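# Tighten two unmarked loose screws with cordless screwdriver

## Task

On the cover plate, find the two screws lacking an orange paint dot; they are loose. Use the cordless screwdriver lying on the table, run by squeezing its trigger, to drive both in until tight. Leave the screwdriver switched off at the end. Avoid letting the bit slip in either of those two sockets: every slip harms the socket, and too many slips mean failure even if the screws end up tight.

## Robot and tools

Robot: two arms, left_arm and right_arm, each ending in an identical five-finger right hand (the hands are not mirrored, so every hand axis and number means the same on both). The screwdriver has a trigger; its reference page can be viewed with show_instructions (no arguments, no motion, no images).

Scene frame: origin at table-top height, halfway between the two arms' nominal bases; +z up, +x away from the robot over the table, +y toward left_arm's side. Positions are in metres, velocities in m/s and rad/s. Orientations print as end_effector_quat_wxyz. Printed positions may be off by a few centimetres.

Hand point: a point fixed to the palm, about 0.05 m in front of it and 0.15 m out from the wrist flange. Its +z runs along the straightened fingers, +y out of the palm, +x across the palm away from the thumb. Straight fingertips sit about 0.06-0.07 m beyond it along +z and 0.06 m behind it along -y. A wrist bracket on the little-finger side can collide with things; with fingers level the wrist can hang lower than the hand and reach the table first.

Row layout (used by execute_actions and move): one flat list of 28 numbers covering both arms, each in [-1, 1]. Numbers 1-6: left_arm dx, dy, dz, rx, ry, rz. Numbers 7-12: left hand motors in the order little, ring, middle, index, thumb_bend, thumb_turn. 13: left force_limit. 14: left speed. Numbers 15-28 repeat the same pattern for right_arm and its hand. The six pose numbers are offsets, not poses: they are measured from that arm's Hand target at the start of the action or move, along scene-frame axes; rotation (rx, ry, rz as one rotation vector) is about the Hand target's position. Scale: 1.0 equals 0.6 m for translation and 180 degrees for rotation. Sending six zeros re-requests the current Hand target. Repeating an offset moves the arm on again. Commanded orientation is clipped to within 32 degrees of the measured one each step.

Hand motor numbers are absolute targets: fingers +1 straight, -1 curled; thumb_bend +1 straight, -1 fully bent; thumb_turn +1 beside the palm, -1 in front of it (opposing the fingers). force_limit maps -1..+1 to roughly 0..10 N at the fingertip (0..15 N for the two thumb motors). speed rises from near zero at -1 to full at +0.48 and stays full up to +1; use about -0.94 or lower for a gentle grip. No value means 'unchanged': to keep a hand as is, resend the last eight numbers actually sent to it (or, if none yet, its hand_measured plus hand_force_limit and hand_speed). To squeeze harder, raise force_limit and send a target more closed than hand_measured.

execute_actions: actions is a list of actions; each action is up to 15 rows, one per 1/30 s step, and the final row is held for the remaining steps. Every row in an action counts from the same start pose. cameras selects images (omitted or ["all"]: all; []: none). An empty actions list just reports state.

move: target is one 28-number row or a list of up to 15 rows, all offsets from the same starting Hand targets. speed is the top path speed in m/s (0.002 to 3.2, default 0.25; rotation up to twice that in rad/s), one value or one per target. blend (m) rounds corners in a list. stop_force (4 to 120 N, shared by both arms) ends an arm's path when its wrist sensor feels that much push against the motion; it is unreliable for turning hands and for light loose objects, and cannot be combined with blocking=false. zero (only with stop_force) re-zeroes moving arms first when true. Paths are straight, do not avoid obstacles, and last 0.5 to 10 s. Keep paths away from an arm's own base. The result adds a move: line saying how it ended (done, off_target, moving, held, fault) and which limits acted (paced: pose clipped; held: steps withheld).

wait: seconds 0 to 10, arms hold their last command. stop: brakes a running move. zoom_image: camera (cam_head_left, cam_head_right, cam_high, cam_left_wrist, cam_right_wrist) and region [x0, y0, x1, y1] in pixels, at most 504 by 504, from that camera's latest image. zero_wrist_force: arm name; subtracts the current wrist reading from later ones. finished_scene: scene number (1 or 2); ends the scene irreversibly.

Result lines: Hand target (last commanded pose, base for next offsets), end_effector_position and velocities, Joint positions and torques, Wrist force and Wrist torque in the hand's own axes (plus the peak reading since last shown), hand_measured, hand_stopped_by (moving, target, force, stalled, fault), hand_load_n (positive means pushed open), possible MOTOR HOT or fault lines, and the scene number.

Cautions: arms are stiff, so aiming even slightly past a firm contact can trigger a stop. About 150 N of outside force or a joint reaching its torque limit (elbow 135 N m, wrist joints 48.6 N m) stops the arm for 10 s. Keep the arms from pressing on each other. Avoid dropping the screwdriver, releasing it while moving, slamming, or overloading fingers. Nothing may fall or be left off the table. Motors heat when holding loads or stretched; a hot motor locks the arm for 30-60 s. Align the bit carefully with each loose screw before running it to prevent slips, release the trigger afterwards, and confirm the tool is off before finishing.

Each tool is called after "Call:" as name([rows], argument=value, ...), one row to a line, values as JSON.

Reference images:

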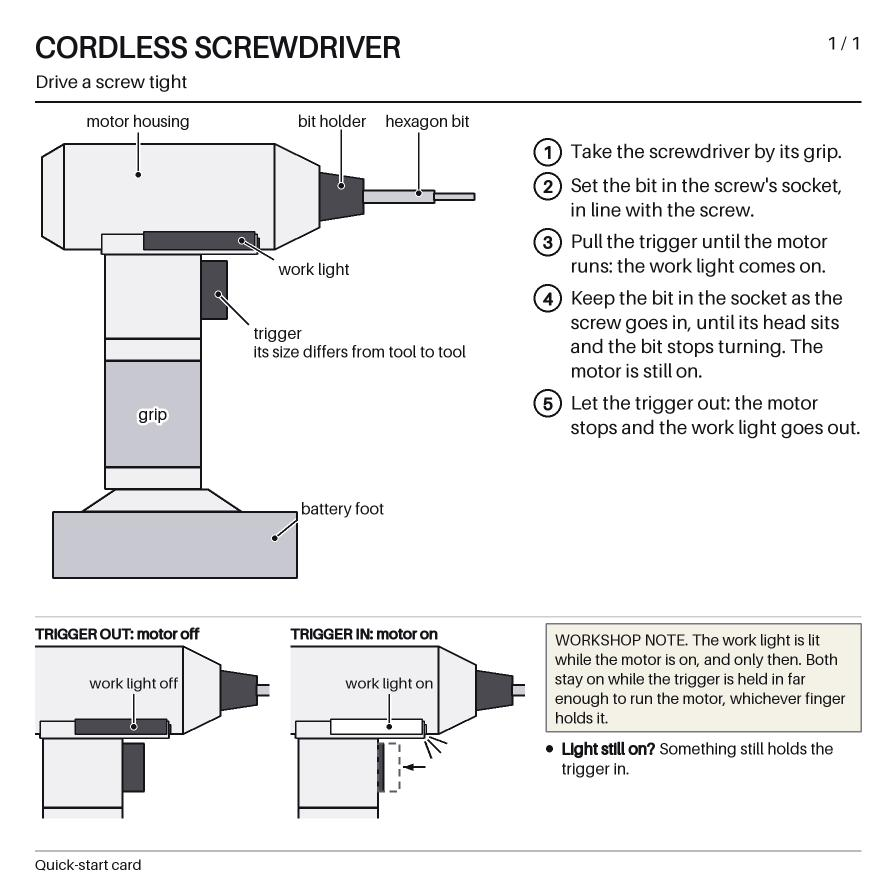

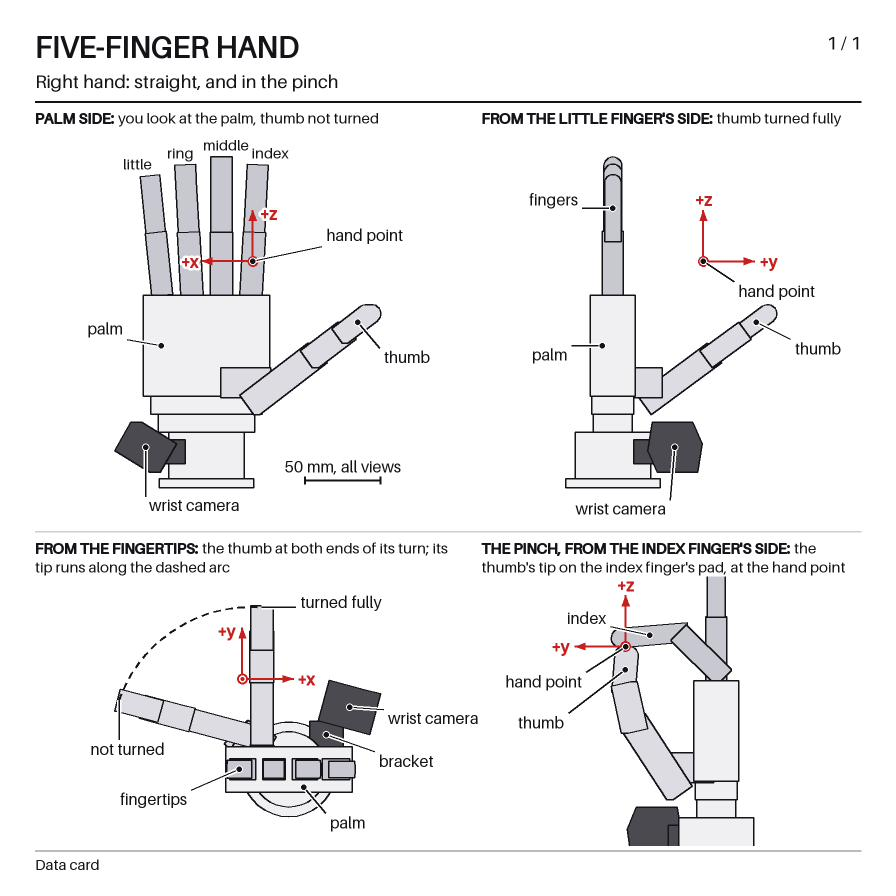

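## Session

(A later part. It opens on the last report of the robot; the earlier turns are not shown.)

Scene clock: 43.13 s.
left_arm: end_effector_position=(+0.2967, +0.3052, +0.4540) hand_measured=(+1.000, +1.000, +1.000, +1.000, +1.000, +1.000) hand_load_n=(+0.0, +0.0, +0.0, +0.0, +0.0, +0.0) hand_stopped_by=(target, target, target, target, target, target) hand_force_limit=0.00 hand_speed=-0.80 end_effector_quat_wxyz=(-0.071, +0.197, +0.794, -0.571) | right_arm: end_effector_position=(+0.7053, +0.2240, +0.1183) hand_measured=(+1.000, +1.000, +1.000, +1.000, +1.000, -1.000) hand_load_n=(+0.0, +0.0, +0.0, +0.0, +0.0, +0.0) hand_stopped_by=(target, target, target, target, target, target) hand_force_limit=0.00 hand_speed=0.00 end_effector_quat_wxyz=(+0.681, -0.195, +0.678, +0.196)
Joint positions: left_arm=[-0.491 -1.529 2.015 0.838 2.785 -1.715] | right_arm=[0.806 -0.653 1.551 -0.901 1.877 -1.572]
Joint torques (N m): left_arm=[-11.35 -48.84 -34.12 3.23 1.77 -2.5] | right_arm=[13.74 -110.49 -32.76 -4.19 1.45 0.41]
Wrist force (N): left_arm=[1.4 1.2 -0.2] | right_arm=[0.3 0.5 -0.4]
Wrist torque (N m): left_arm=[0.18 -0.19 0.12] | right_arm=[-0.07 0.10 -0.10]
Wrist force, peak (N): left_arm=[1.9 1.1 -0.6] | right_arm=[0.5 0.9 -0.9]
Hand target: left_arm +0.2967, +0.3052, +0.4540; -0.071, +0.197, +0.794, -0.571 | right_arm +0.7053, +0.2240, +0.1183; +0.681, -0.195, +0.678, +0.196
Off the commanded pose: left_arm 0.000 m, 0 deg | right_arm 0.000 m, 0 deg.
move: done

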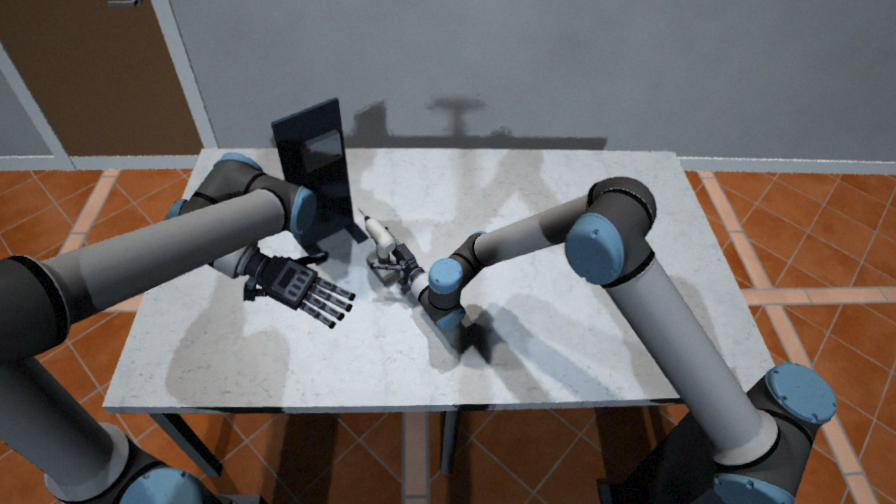

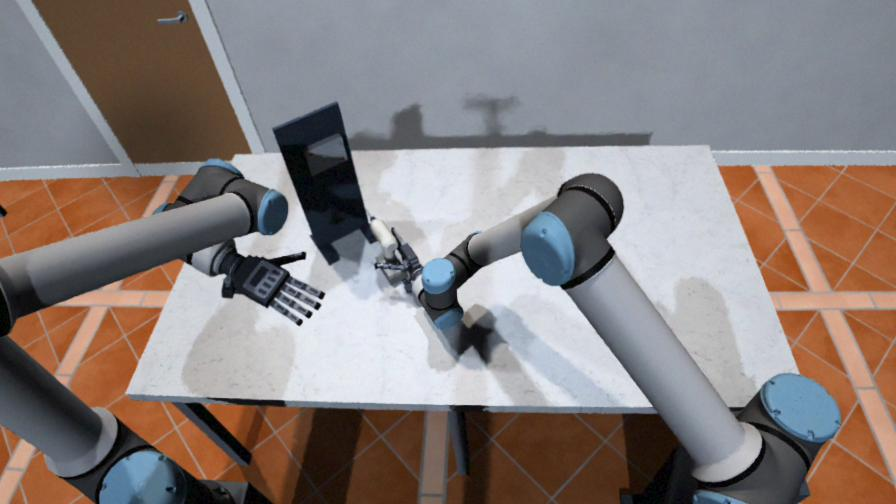

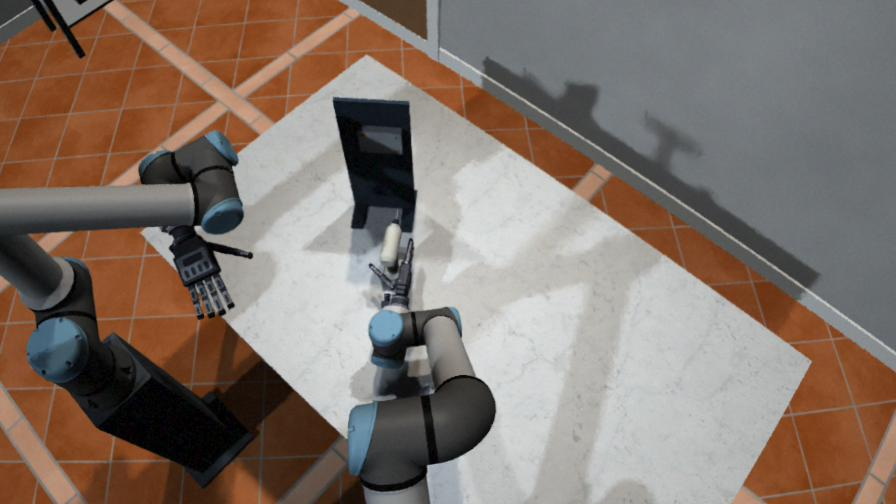

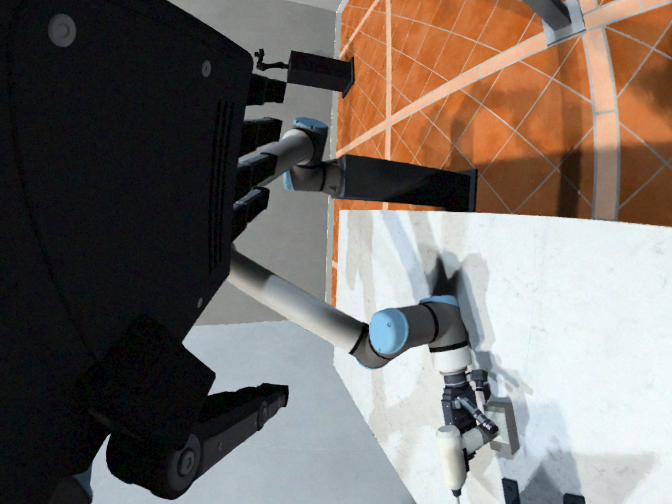

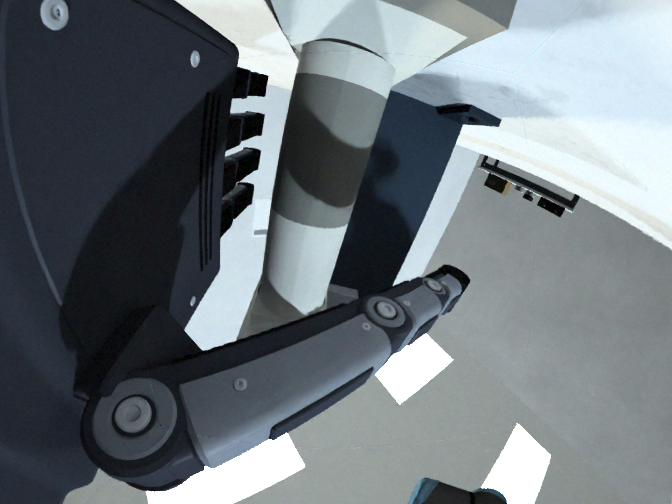

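Call:
move(target=[0,0,0,0,0,0,1,1,1,1,1,1,0,-0.8,-0.0136,0.021,0,0,0,0,1,1,1,1,1,-1,0,0], speed=0.01, stop_force=4, cameras=["cam_high","cam_right_wrist"])

Call:
zoom_image(camera="cam_high", region=[350, 190, 490, 330])

Scene clock: 46.17 s.
left_arm: end_effector_position=(+0.2967, +0.3052, +0.4540) hand_measured=(+1.000, +1.000, +1.000, +1.000, +1.000, +1.000) hand_load_n=(+0.0, +0.0, +0.0, +0.0, +0.0, -0.5) hand_stopped_by=(target, target, target, target, target, target) hand_force_limit=0.00 hand_speed=-0.80 end_effector_quat_wxyz=(-0.071, +0.197, +0.794, -0.571) | right_arm: end_effector_position=(+0.6971, +0.2366, +0.1182) hand_measured=(+1.000, +1.000, +1.000, +1.000, +1.000, -1.000) hand_load_n=(+0.0, +0.0, +0.0, +0.0, +0.0, +0.0) hand_stopped_by=(target, target, target, target, target, target) hand_force_limit=0.00 hand_speed=0.00 end_effector_quat_wxyz=(+0.681, -0.195, +0.678, +0.196)
Joint positions: left_arm=[-0.491 -1.529 2.015 0.838 2.785 -1.715] | right_arm=[0.823 -0.645 1.533 -0.891 1.894 -1.572]
Joint torques (N m): left_arm=[-13.55 -47.56 -38.49 4.64 1.17 -2.7] | right_arm=[-15.05 -109.81 -23.83 -4.67 -0.78 -2.09]
Wrist force (N): left_arm=[1.2 1.1 -0.5] | right_arm=[0.5 0.2 -0.2]
Wrist torque (N m): left_arm=[0.18 -0.15 0.10] | right_arm=[-0.15 0.05 -0.09]
Wrist force, peak (N): left_arm=[1.7 1.3 -0.2] | right_arm=[0.3 0.8 -1.0]
Hand target: left_arm +0.2967, +0.3052, +0.4540; -0.071, +0.197, +0.794, -0.571 | right_arm +0.6971, +0.2366, +0.1183; +0.681, -0.195, +0.678, +0.196
Off the commanded pose: left_arm 0.000 m, 0 deg | right_arm 0.000 m, 0 deg.
move: done
Images, in order (width x height): cam_high 896x504, cam_right_wrist 672x504.

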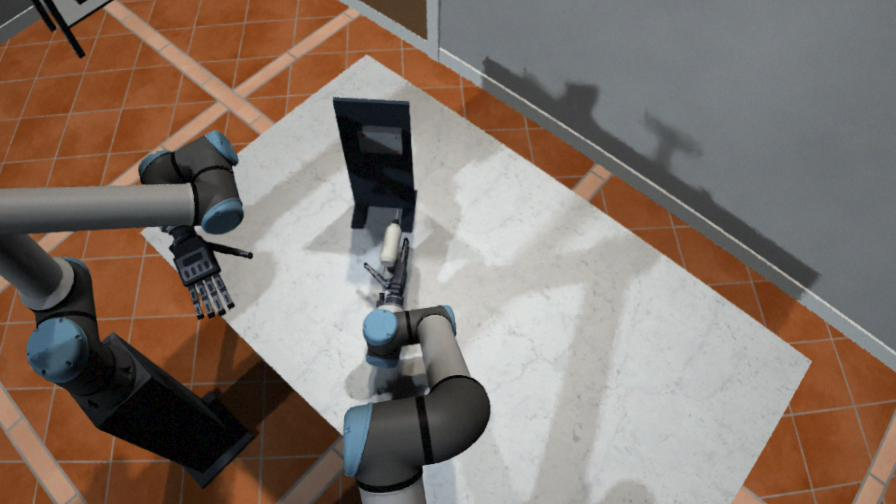

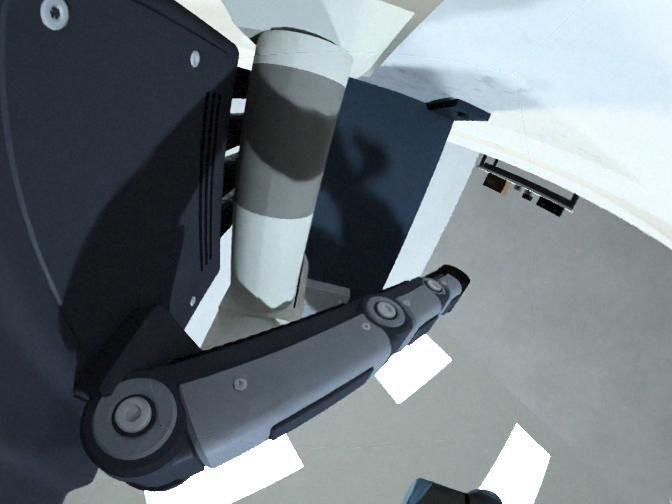

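Scaled by 3.600.

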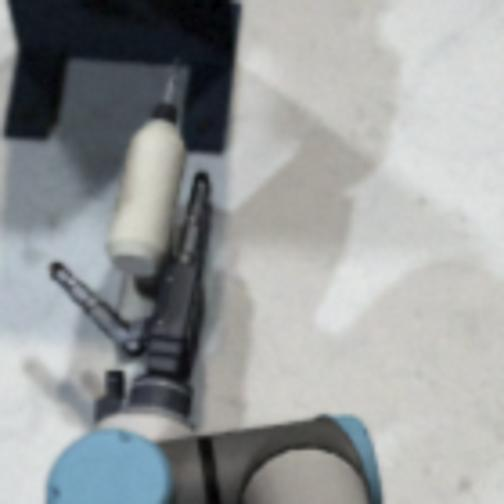

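Call:
move(target=[0,0,0,0,0,0,1,1,1,1,1,1,0,-0.8,-0.008,0.0125,0,0,0,0,1,1,1,1,1,-1,0,0], speed=0.01, stop_force=4, cameras=["cam_high","cam_right_wrist"])

Call:
move(target=[0,0,0,0,0,0,1,1,1,1,1,1,0,-0.8,0,0,0,0,0,0,-1,-1,-1,1,1,-1,-0.4,-0.6], cameras=["cam_high","cam_right_wrist","cam_left_wrist"])

Call:
zoom_image(camera="cam_high", region=[350, 190, 490, 330])

Call:
zoom_image(camera="cam_left_wrist", region=[400, 350, 550, 504])

Scene clock: 48.63 s.
left_arm: end_effector_position=(+0.2967, +0.3052, +0.4540) hand_measured=(+1.000, +1.000, +1.000, +1.000, +1.000, +1.000) hand_load_n=(+0.0, +0.0, +0.0, +0.0, +0.0, +0.0) hand_stopped_by=(target, target, target, target, target, target) hand_force_limit=0.00 hand_speed=-0.80 end_effector_quat_wxyz=(-0.071, +0.197, +0.794, -0.571) | right_arm: end_effector_position=(+0.6923, +0.2441, +0.1182) hand_measured=(+1.000, +1.000, +1.000, +1.000, +1.000, -1.000) hand_load_n=(+0.0, +0.0, +0.0, +0.0, +0.0, +0.0) hand_stopped_by=(target, target, target, target, target, target) hand_force_limit=0.00 hand_speed=0.00 end_effector_quat_wxyz=(+0.681, -0.195, +0.678, +0.196)
Joint positions: left_arm=[-0.491 -1.529 2.015 0.838 2.785 -1.715] | right_arm=[0.833 -0.64 1.522 -0.885 1.904 -1.572]
Joint torques (N m): left_arm=[-10.24 -52.97 -40.38 4.63 1.6 -2.82] | right_arm=[-16.46 -110.24 -24.01 -4.73 -1.23 -1.82]
Wrist force (N): left_arm=[1.1 0.7 -0.4] | right_arm=[0.5 0.5 -0.2]
Wrist torque (N m): left_arm=[0.12 -0.14 0.09] | right_arm=[-0.10 0.05 -0.09]
Wrist force, peak (N): left_arm=[1.8 1.0 -0.7] | right_arm=[0.2 -1.3 -1.5]
Hand target: left_arm +0.2967, +0.3052, +0.4540; -0.071, +0.197, +0.794, -0.571 | right_arm +0.6923, +0.2441, +0.1183; +0.681, -0.195, +0.678, +0.196
Off the commanded pose: left_arm 0.000 m, 0 deg | right_arm 0.000 m, 0 deg.
move: done
Images, in order (width x height): cam_high 896x504, cam_right_wrist 672x504.

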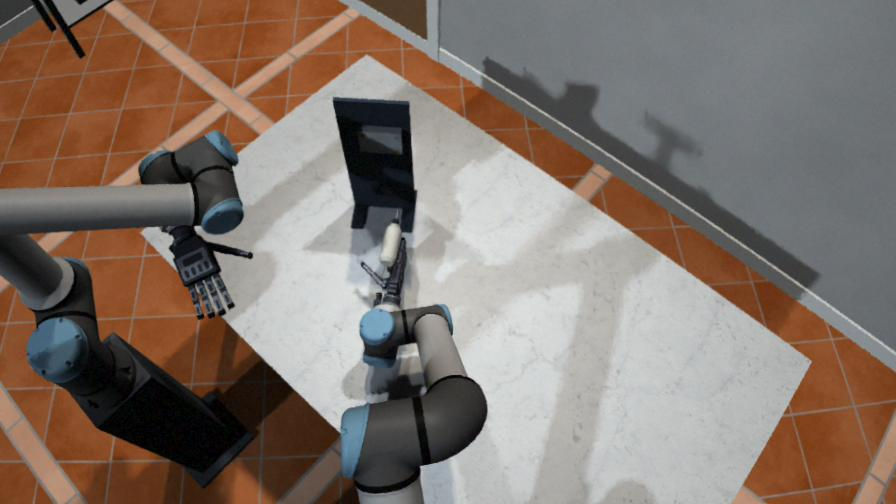

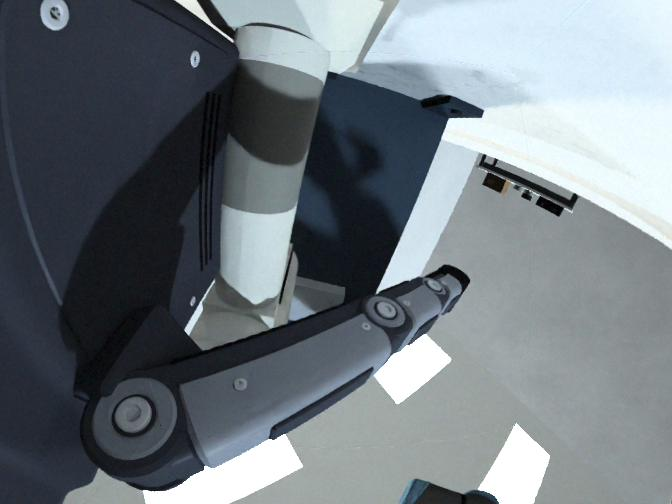

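Scene clock: 50.63 s.
left_arm: end_effector_position=(+0.2967, +0.3052, +0.4540) hand_measured=(+1.000, +1.000, +1.000, +1.000, +1.000, +1.000) hand_load_n=(+0.0, +0.0, +0.0, +0.0, +0.0, -0.5) hand_stopped_by=(target, target, target, target, target, target) hand_force_limit=0.00 hand_speed=-0.80 end_effector_quat_wxyz=(-0.071, +0.197, +0.794, -0.571) | right_arm: end_effector_position=(+0.6923, +0.2441, +0.1183) hand_measured=(-0.914, -0.876, -0.876, +1.000, +1.000, -1.000) hand_load_n=(+2.0, +0.0, +0.0, +0.0, +0.0, -0.5) hand_stopped_by=(force, force, force, target, target, target) hand_force_limit=-0.40 hand_speed=-0.60 end_effector_quat_wxyz=(+0.681, -0.195, +0.678, +0.196)
Joint positions: left_arm=[-0.491 -1.529 2.015 0.838 2.785 -1.715] | right_arm=[0.833 -0.64 1.522 -0.885 1.904 -1.572]
Joint torques (N m): left_arm=[-9.87 -46.32 -41.77 5.3 1.33 -2.92] | right_arm=[-2.24 -110.36 -29.14 -4.03 0 -1.25]
Wrist force (N): left_arm=[1.4 0.8 -0.1] | right_arm=[0.9 0.1 -0.6]
Wrist torque (N m): left_arm=[0.12 -0.19 0.10] | right_arm=[-0.12 0.00 -0.09]
Wrist force, peak (N): left_arm=[1.3 1.7 -0.4] | right_arm=[1.3 1.2 1.7]
Hand target: left_arm +0.2967, +0.3052, +0.4540; -0.071, +0.197, +0.794, -0.571 | right_arm +0.6923, +0.2441, +0.1183; +0.681, -0.195, +0.678, +0.196
Off the commanded pose: left_arm 0.000 m, 0 deg | right_arm 0.000 m, 0 deg.
move: done
Images, in order (width x height): cam_high 896x504, cam_left_wrist 672x504, cam_right_wrist 672x504.

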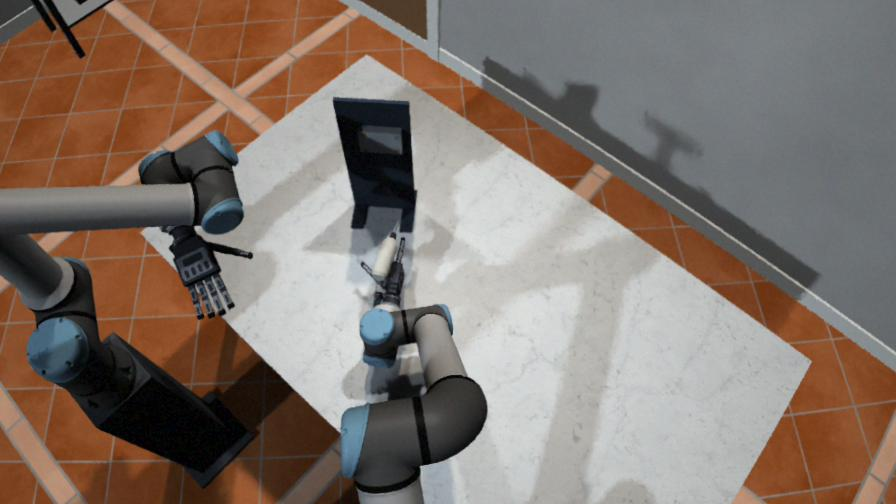

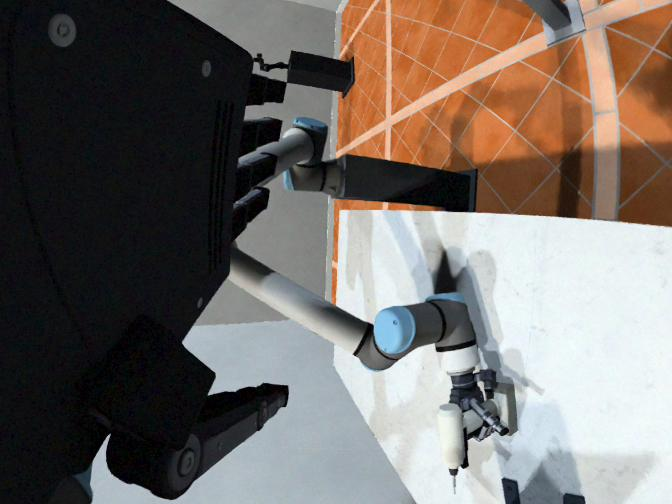

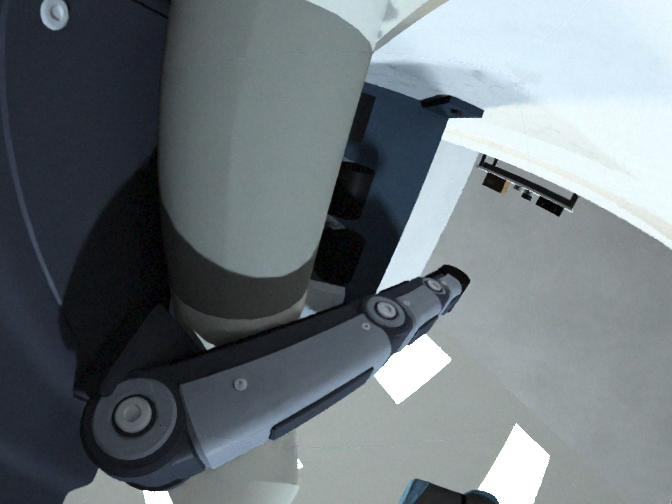

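Scaled by 3.600.

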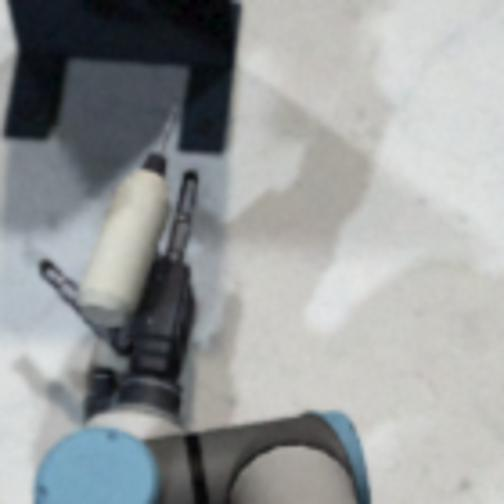

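Scaled by 3.273 from the camera's 672x504 image, which has a finer 960x720 frame.

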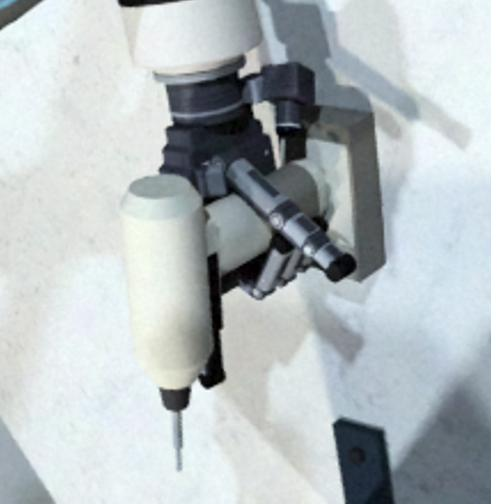

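Call:
move(target=[0,0,0,0,0,0,1,1,1,1,1,1,0,-0.8,0,0,0,0,0,0,-1,-1,-1,1,-1,-1,-0.2,-0.6], cameras=["cam_high","cam_right_wrist","cam_left_wrist"])

Call:
move(target=[0,0,0,0,0,0,1,1,1,1,1,1,0,-0.8,0,0,0,0,0,0,-0.99,-0.99,-0.99,1,-0.99,-1,0.4,-0.6], cameras=["cam_high","cam_right_wrist","cam_left_wrist"])

Call:
zoom_image(camera="cam_high", region=[350, 190, 490, 330])

Call:
zoom_image(camera="cam_left_wrist", region=[400, 350, 550, 504])

Scene clock: 51.97 s.
left_arm: end_effector_position=(+0.2967, +0.3052, +0.4540) hand_measured=(+1.000, +1.000, +1.000, +1.000, +1.000, +1.000) hand_load_n=(+0.0, +0.0, +0.0, +0.0, +0.0, +0.0) hand_stopped_by=(target, target, target, target, target, target) hand_force_limit=0.00 hand_speed=-0.80 end_effector_quat_wxyz=(-0.071, +0.197, +0.794, -0.571) | right_arm: end_effector_position=(+0.6924, +0.2441, +0.1183) hand_measured=(-0.912, -0.876, -0.876, +1.000, +0.550, -1.000) hand_load_n=(+14.5, +0.5, +1.0, +0.0, +6.0, +2.5) hand_stopped_by=(force, force, force, target, force, target) hand_force_limit=-0.20 hand_speed=-0.60 end_effector_quat_wxyz=(+0.681, -0.195, +0.678, +0.196)
Joint positions: left_arm=[-0.491 -1.529 2.015 0.838 2.785 -1.715] | right_arm=[0.833 -0.64 1.522 -0.885 1.904 -1.572]
Joint torques (N m): left_arm=[-12.66 -49.73 -43.94 6.17 1.33 -2.08] | right_arm=[3.71 -105.48 -31.78 -3.32 1.41 -0.72]
Wrist force (N): left_arm=[1.2 1.0 -0.5] | right_arm=[-3.5 -1.9 -1.7]
Wrist torque (N m): left_arm=[0.17 -0.15 0.10] | right_arm=[0.00 -0.24 -0.51]
Wrist force, peak (N): left_arm=[1.7 1.0 -0.8] | right_arm=[-4.4 -2.1 -1.4]
Hand target: left_arm +0.2967, +0.3052, +0.4540; -0.071, +0.197, +0.794, -0.571 | right_arm +0.6923, +0.2441, +0.1183; +0.681, -0.195, +0.678, +0.196
Off the commanded pose: left_arm 0.000 m, 0 deg | right_arm 0.000 m, 0 deg.
move: done
Images, in order (width x height): cam_high 896x504, cam_left_wrist 672x504, cam_right_wrist 672x504.

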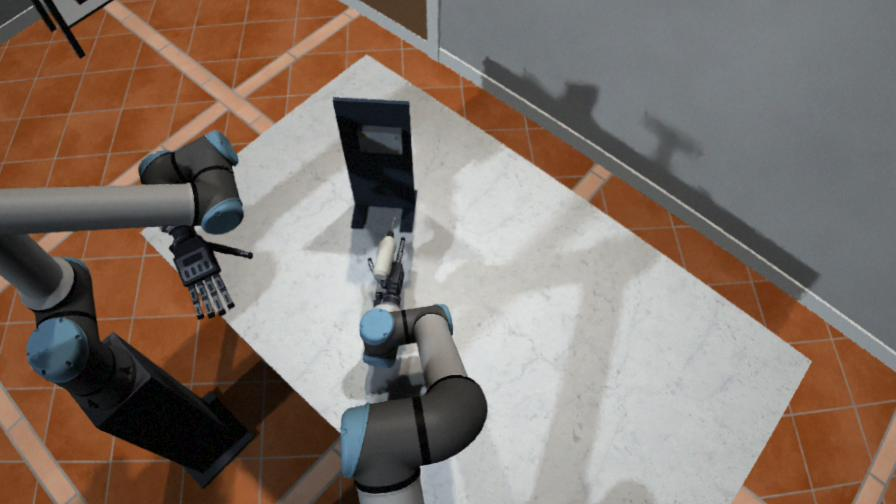

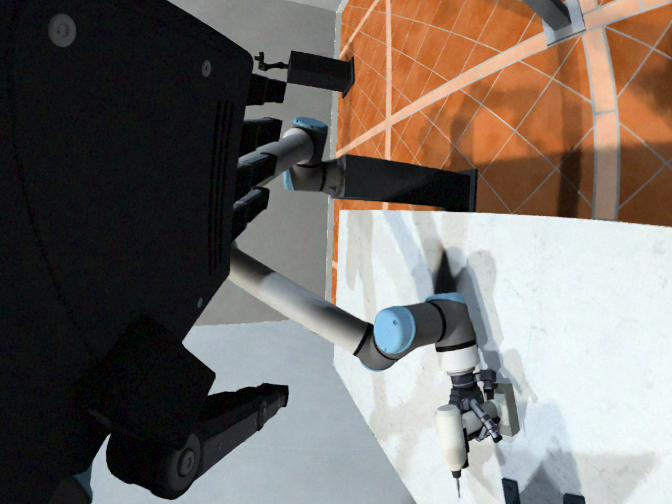

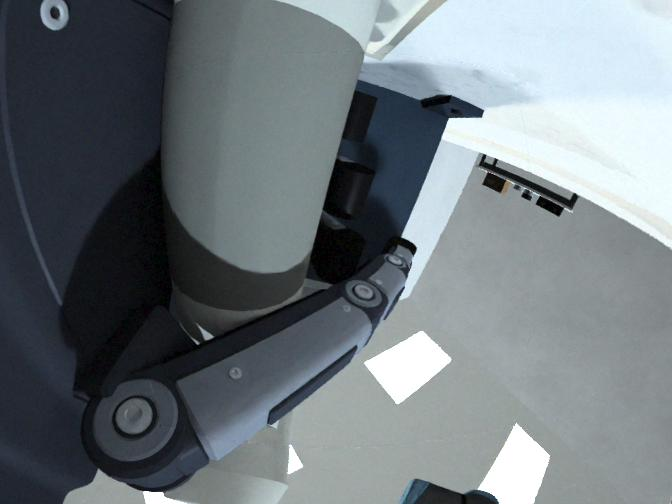

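Scene clock: 52.47 s.
left_arm: end_effector_position=(+0.2967, +0.3052, +0.4540) hand_measured=(+1.000, +1.000, +1.000, +1.000, +1.000, +1.000) hand_load_n=(+0.0, +0.0, +0.0, +0.0, +0.0, +0.0) hand_stopped_by=(target, target, target, target, target, target) hand_force_limit=0.00 hand_speed=-0.80 end_effector_quat_wxyz=(-0.071, +0.197, +0.794, -0.571) | right_arm: end_effector_position=(+0.6924, +0.2441, +0.1183) hand_measured=(-0.912, -0.900, -0.896, +1.000, +0.504, -1.000) hand_load_n=(+14.0, +11.5, +13.0, +0.0, +12.5, +4.0) hand_stopped_by=(force, force, force, target, force, target) hand_force_limit=0.40 hand_speed=-0.60 end_effector_quat_wxyz=(+0.681, -0.195, +0.678, +0.196)
Joint positions: left_arm=[-0.491 -1.529 2.015 0.838 2.785 -1.715] | right_arm=[0.833 -0.64 1.522 -0.885 1.904 -1.572]
Joint torques (N m): left_arm=[-11.03 -50.58 -44.54 5.37 1.38 -2.57] | right_arm=[6.82 -101.2 -31.21 -2.5 1.4 -0.67]
Wrist force (N): left_arm=[1.4 1.0 -0.4] | right_arm=[-2.8 -1.6 -0.3]
Wrist torque (N m): left_arm=[0.17 -0.18 0.11] | right_arm=[-0.04 -0.30 -0.67]
Wrist force, peak (N): left_arm=[1.6 1.3 -0.2] | right_arm=[-3.6 -2.2 -1.5]
Hand target: left_arm +0.2967, +0.3052, +0.4540; -0.071, +0.197, +0.794, -0.571 | right_arm +0.6923, +0.2441, +0.1183; +0.681, -0.195, +0.678, +0.196
Off the commanded pose: left_arm 0.000 m, 0 deg | right_arm 0.000 m, 0 deg.
move: done
Images, in order (width x height): cam_high 896x504, cam_left_wrist 672x504, cam_right_wrist 672x504.

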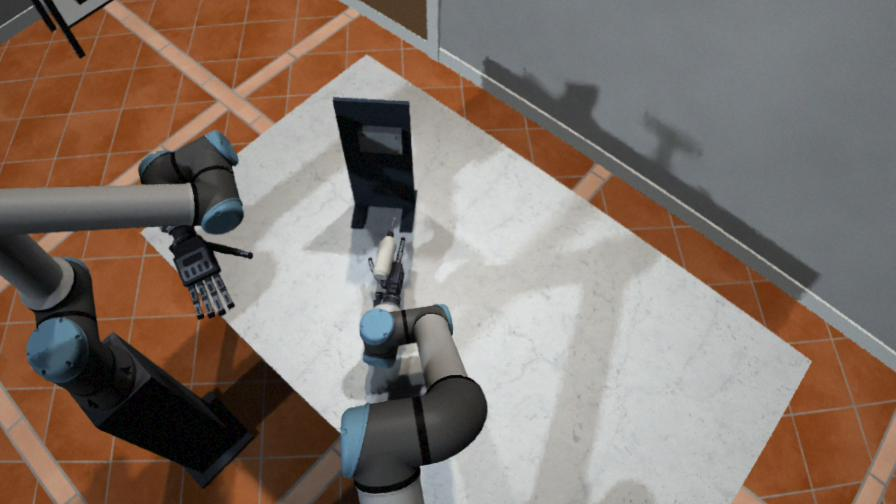

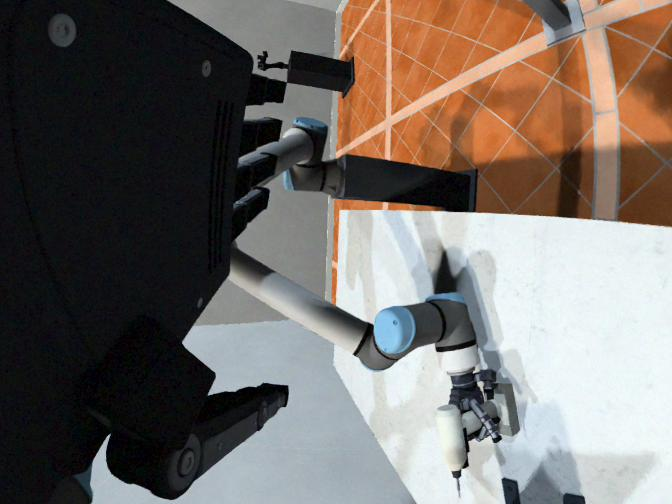

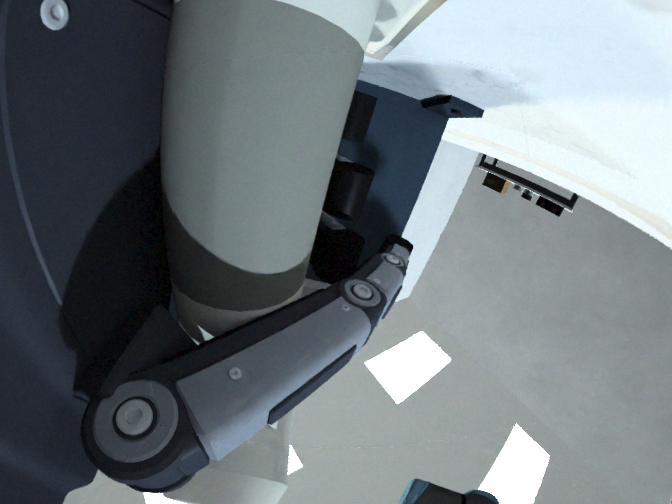

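Scaled by 3.600.

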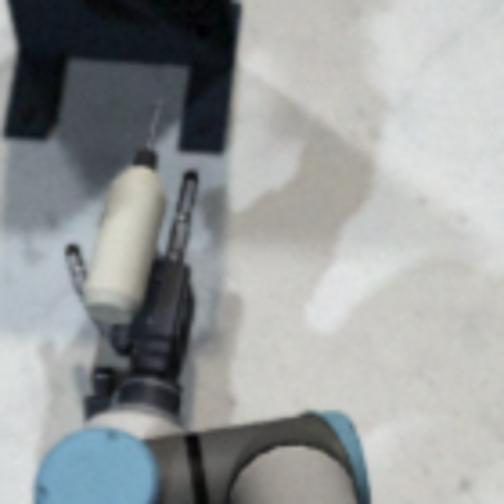

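Scaled by 3.273 from the camera's 672x504 image, which has a finer 960x720 frame.

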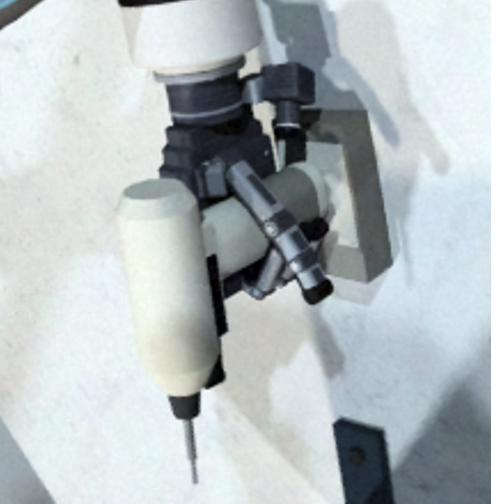

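Call:
move(target=[0,0,0,0,0,0,1,1,1,1,1,1,0,-0.8,0,0,0.12,0,0,0,-0.99,-0.99,-0.99,1,-0.99,-1,0.4,-0.6], speed=0.05)

Call:
zoom_image(camera="cam_left_wrist", region=[400, 350, 550, 504])

Call:
zoom_image(camera="cam_head_left", region=[330, 180, 470, 300])

Scene clock: 54.30 s.
left_arm: end_effector_position=(+0.2967, +0.3052, +0.4540) hand_measured=(+1.000, +1.000, +1.000, +1.000, +1.000, +1.000) hand_load_n=(+0.0, +0.0, +0.0, +0.0, +0.0, +0.0) hand_stopped_by=(target, target, target, target, target, target) hand_force_limit=0.00 hand_speed=-0.80 end_effector_quat_wxyz=(-0.071, +0.197, +0.794, -0.571) | right_arm: end_effector_position=(+0.6923, +0.2441, +0.1903) hand_measured=(-0.912, -0.900, -0.896, +1.000, +0.504, -1.000) hand_load_n=(+12.0, +11.0, +13.5, +0.0, +11.5, +5.0) hand_stopped_by=(force, force, force, target, force, target) hand_force_limit=0.40 hand_speed=-0.60 end_effector_quat_wxyz=(+0.681, -0.195, +0.679, +0.196) end_effector_velocity=(+0.000, +0.000, -0.004) end_effector_angular_velocity=(+0.001, -0.001, +0.000)
Joint positions: left_arm=[-0.491 -1.529 2.015 0.838 2.785 -1.715] | right_arm=[0.833 -0.728 1.53 -0.805 1.904 -1.572]
Joint velocities: left_arm=[within noise] | right_arm=[0 0.005 0 -0.006 0 0]
Joint torques (N m): left_arm=[-12.97 -48.94 -44.1 6.55 1.74 -2.76] | right_arm=[12.55 -97.27 -30.21 -6.9 1.07 -1.48]
Wrist force (N): left_arm=[1.6 1.0 -0.3] | right_arm=[8.1 0.6 -0.3]
Wrist torque (N m): left_arm=[0.15 -0.22 0.12] | right_arm=[-0.08 -0.27 0.13]
Wrist force, peak (N): left_arm=[1.7 1.1 -0.6] | right_arm=[9.2 0.3 -0.9]
Hand target: left_arm +0.2967, +0.3052, +0.4540; -0.071, +0.197, +0.794, -0.571 | right_arm +0.6923, +0.2441, +0.1903; +0.681, -0.195, +0.678, +0.196
Off the commanded pose: left_arm 0.000 m, 0 deg | right_arm 0.000 m, 0 deg.
move: done

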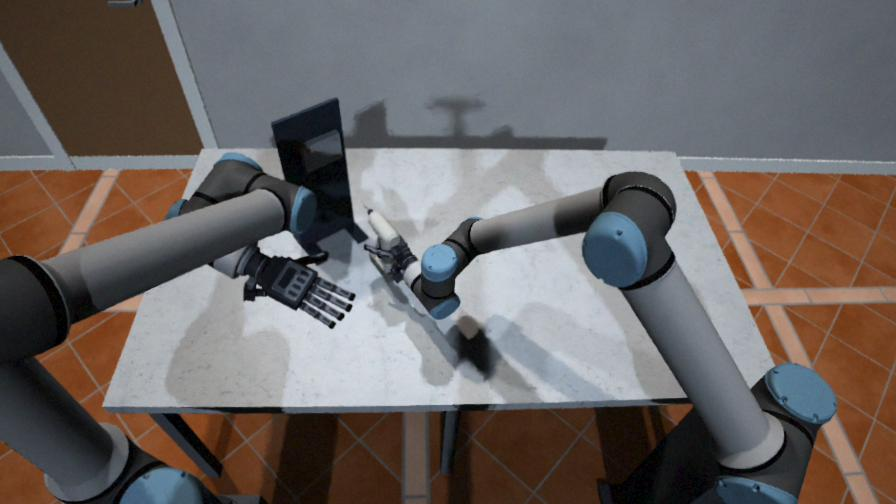

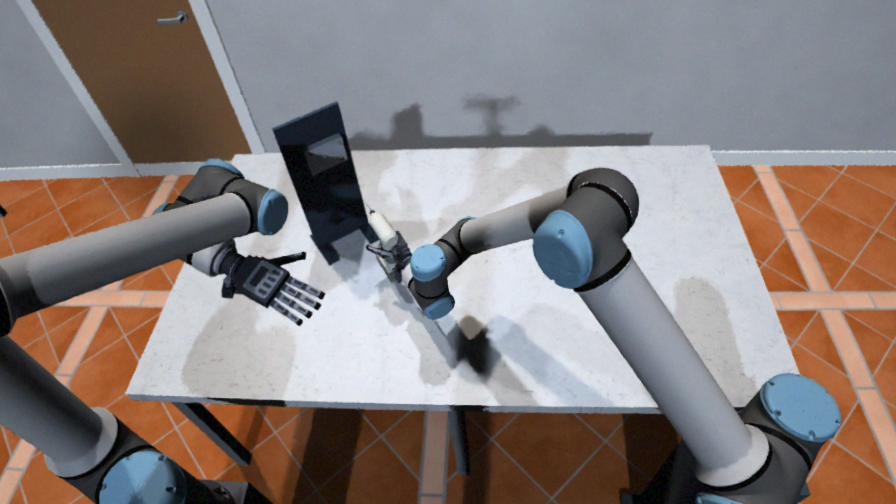

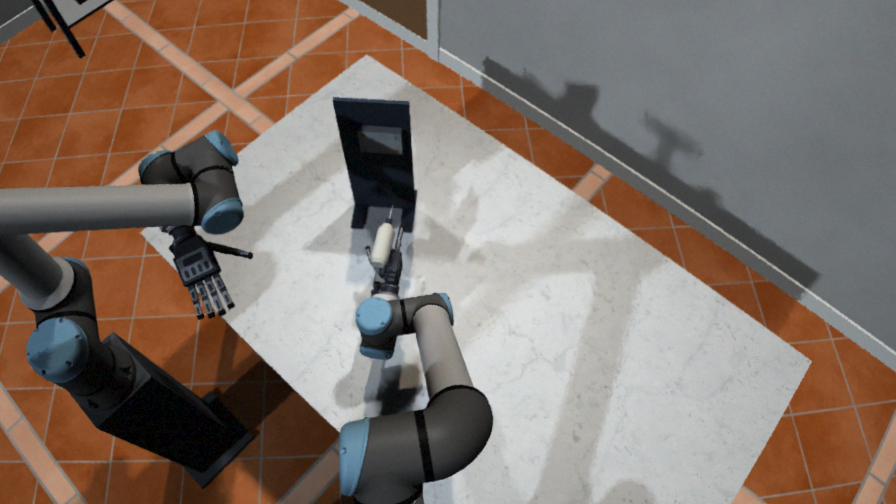

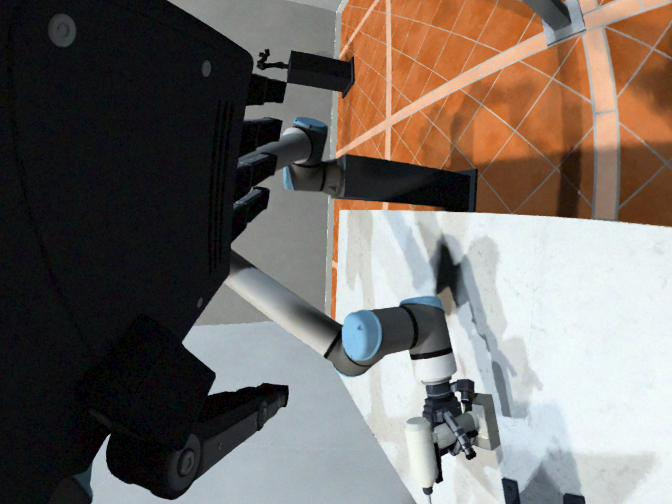

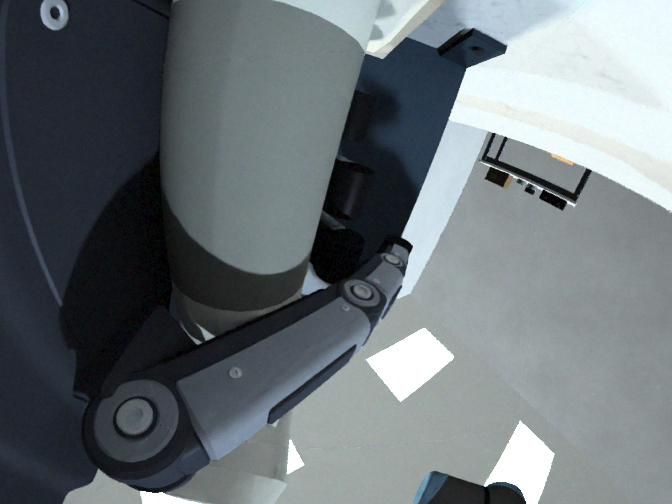

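Scaled by 3.273 from the camera's 672x504 image, which has a finer 960x720 frame.

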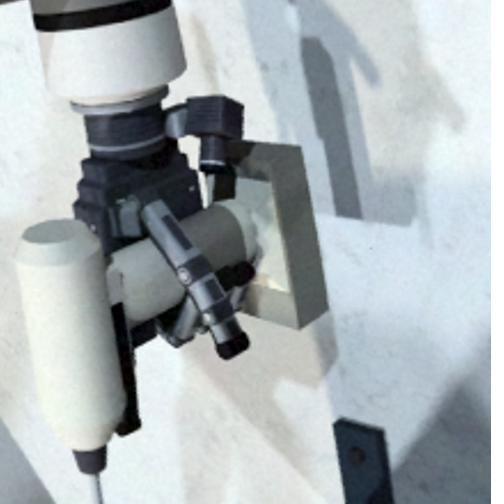

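Scaled by 3.600.

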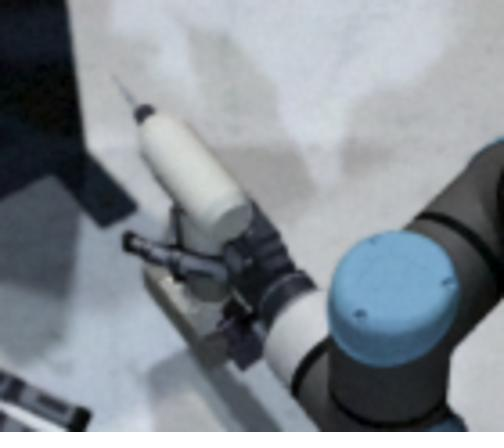

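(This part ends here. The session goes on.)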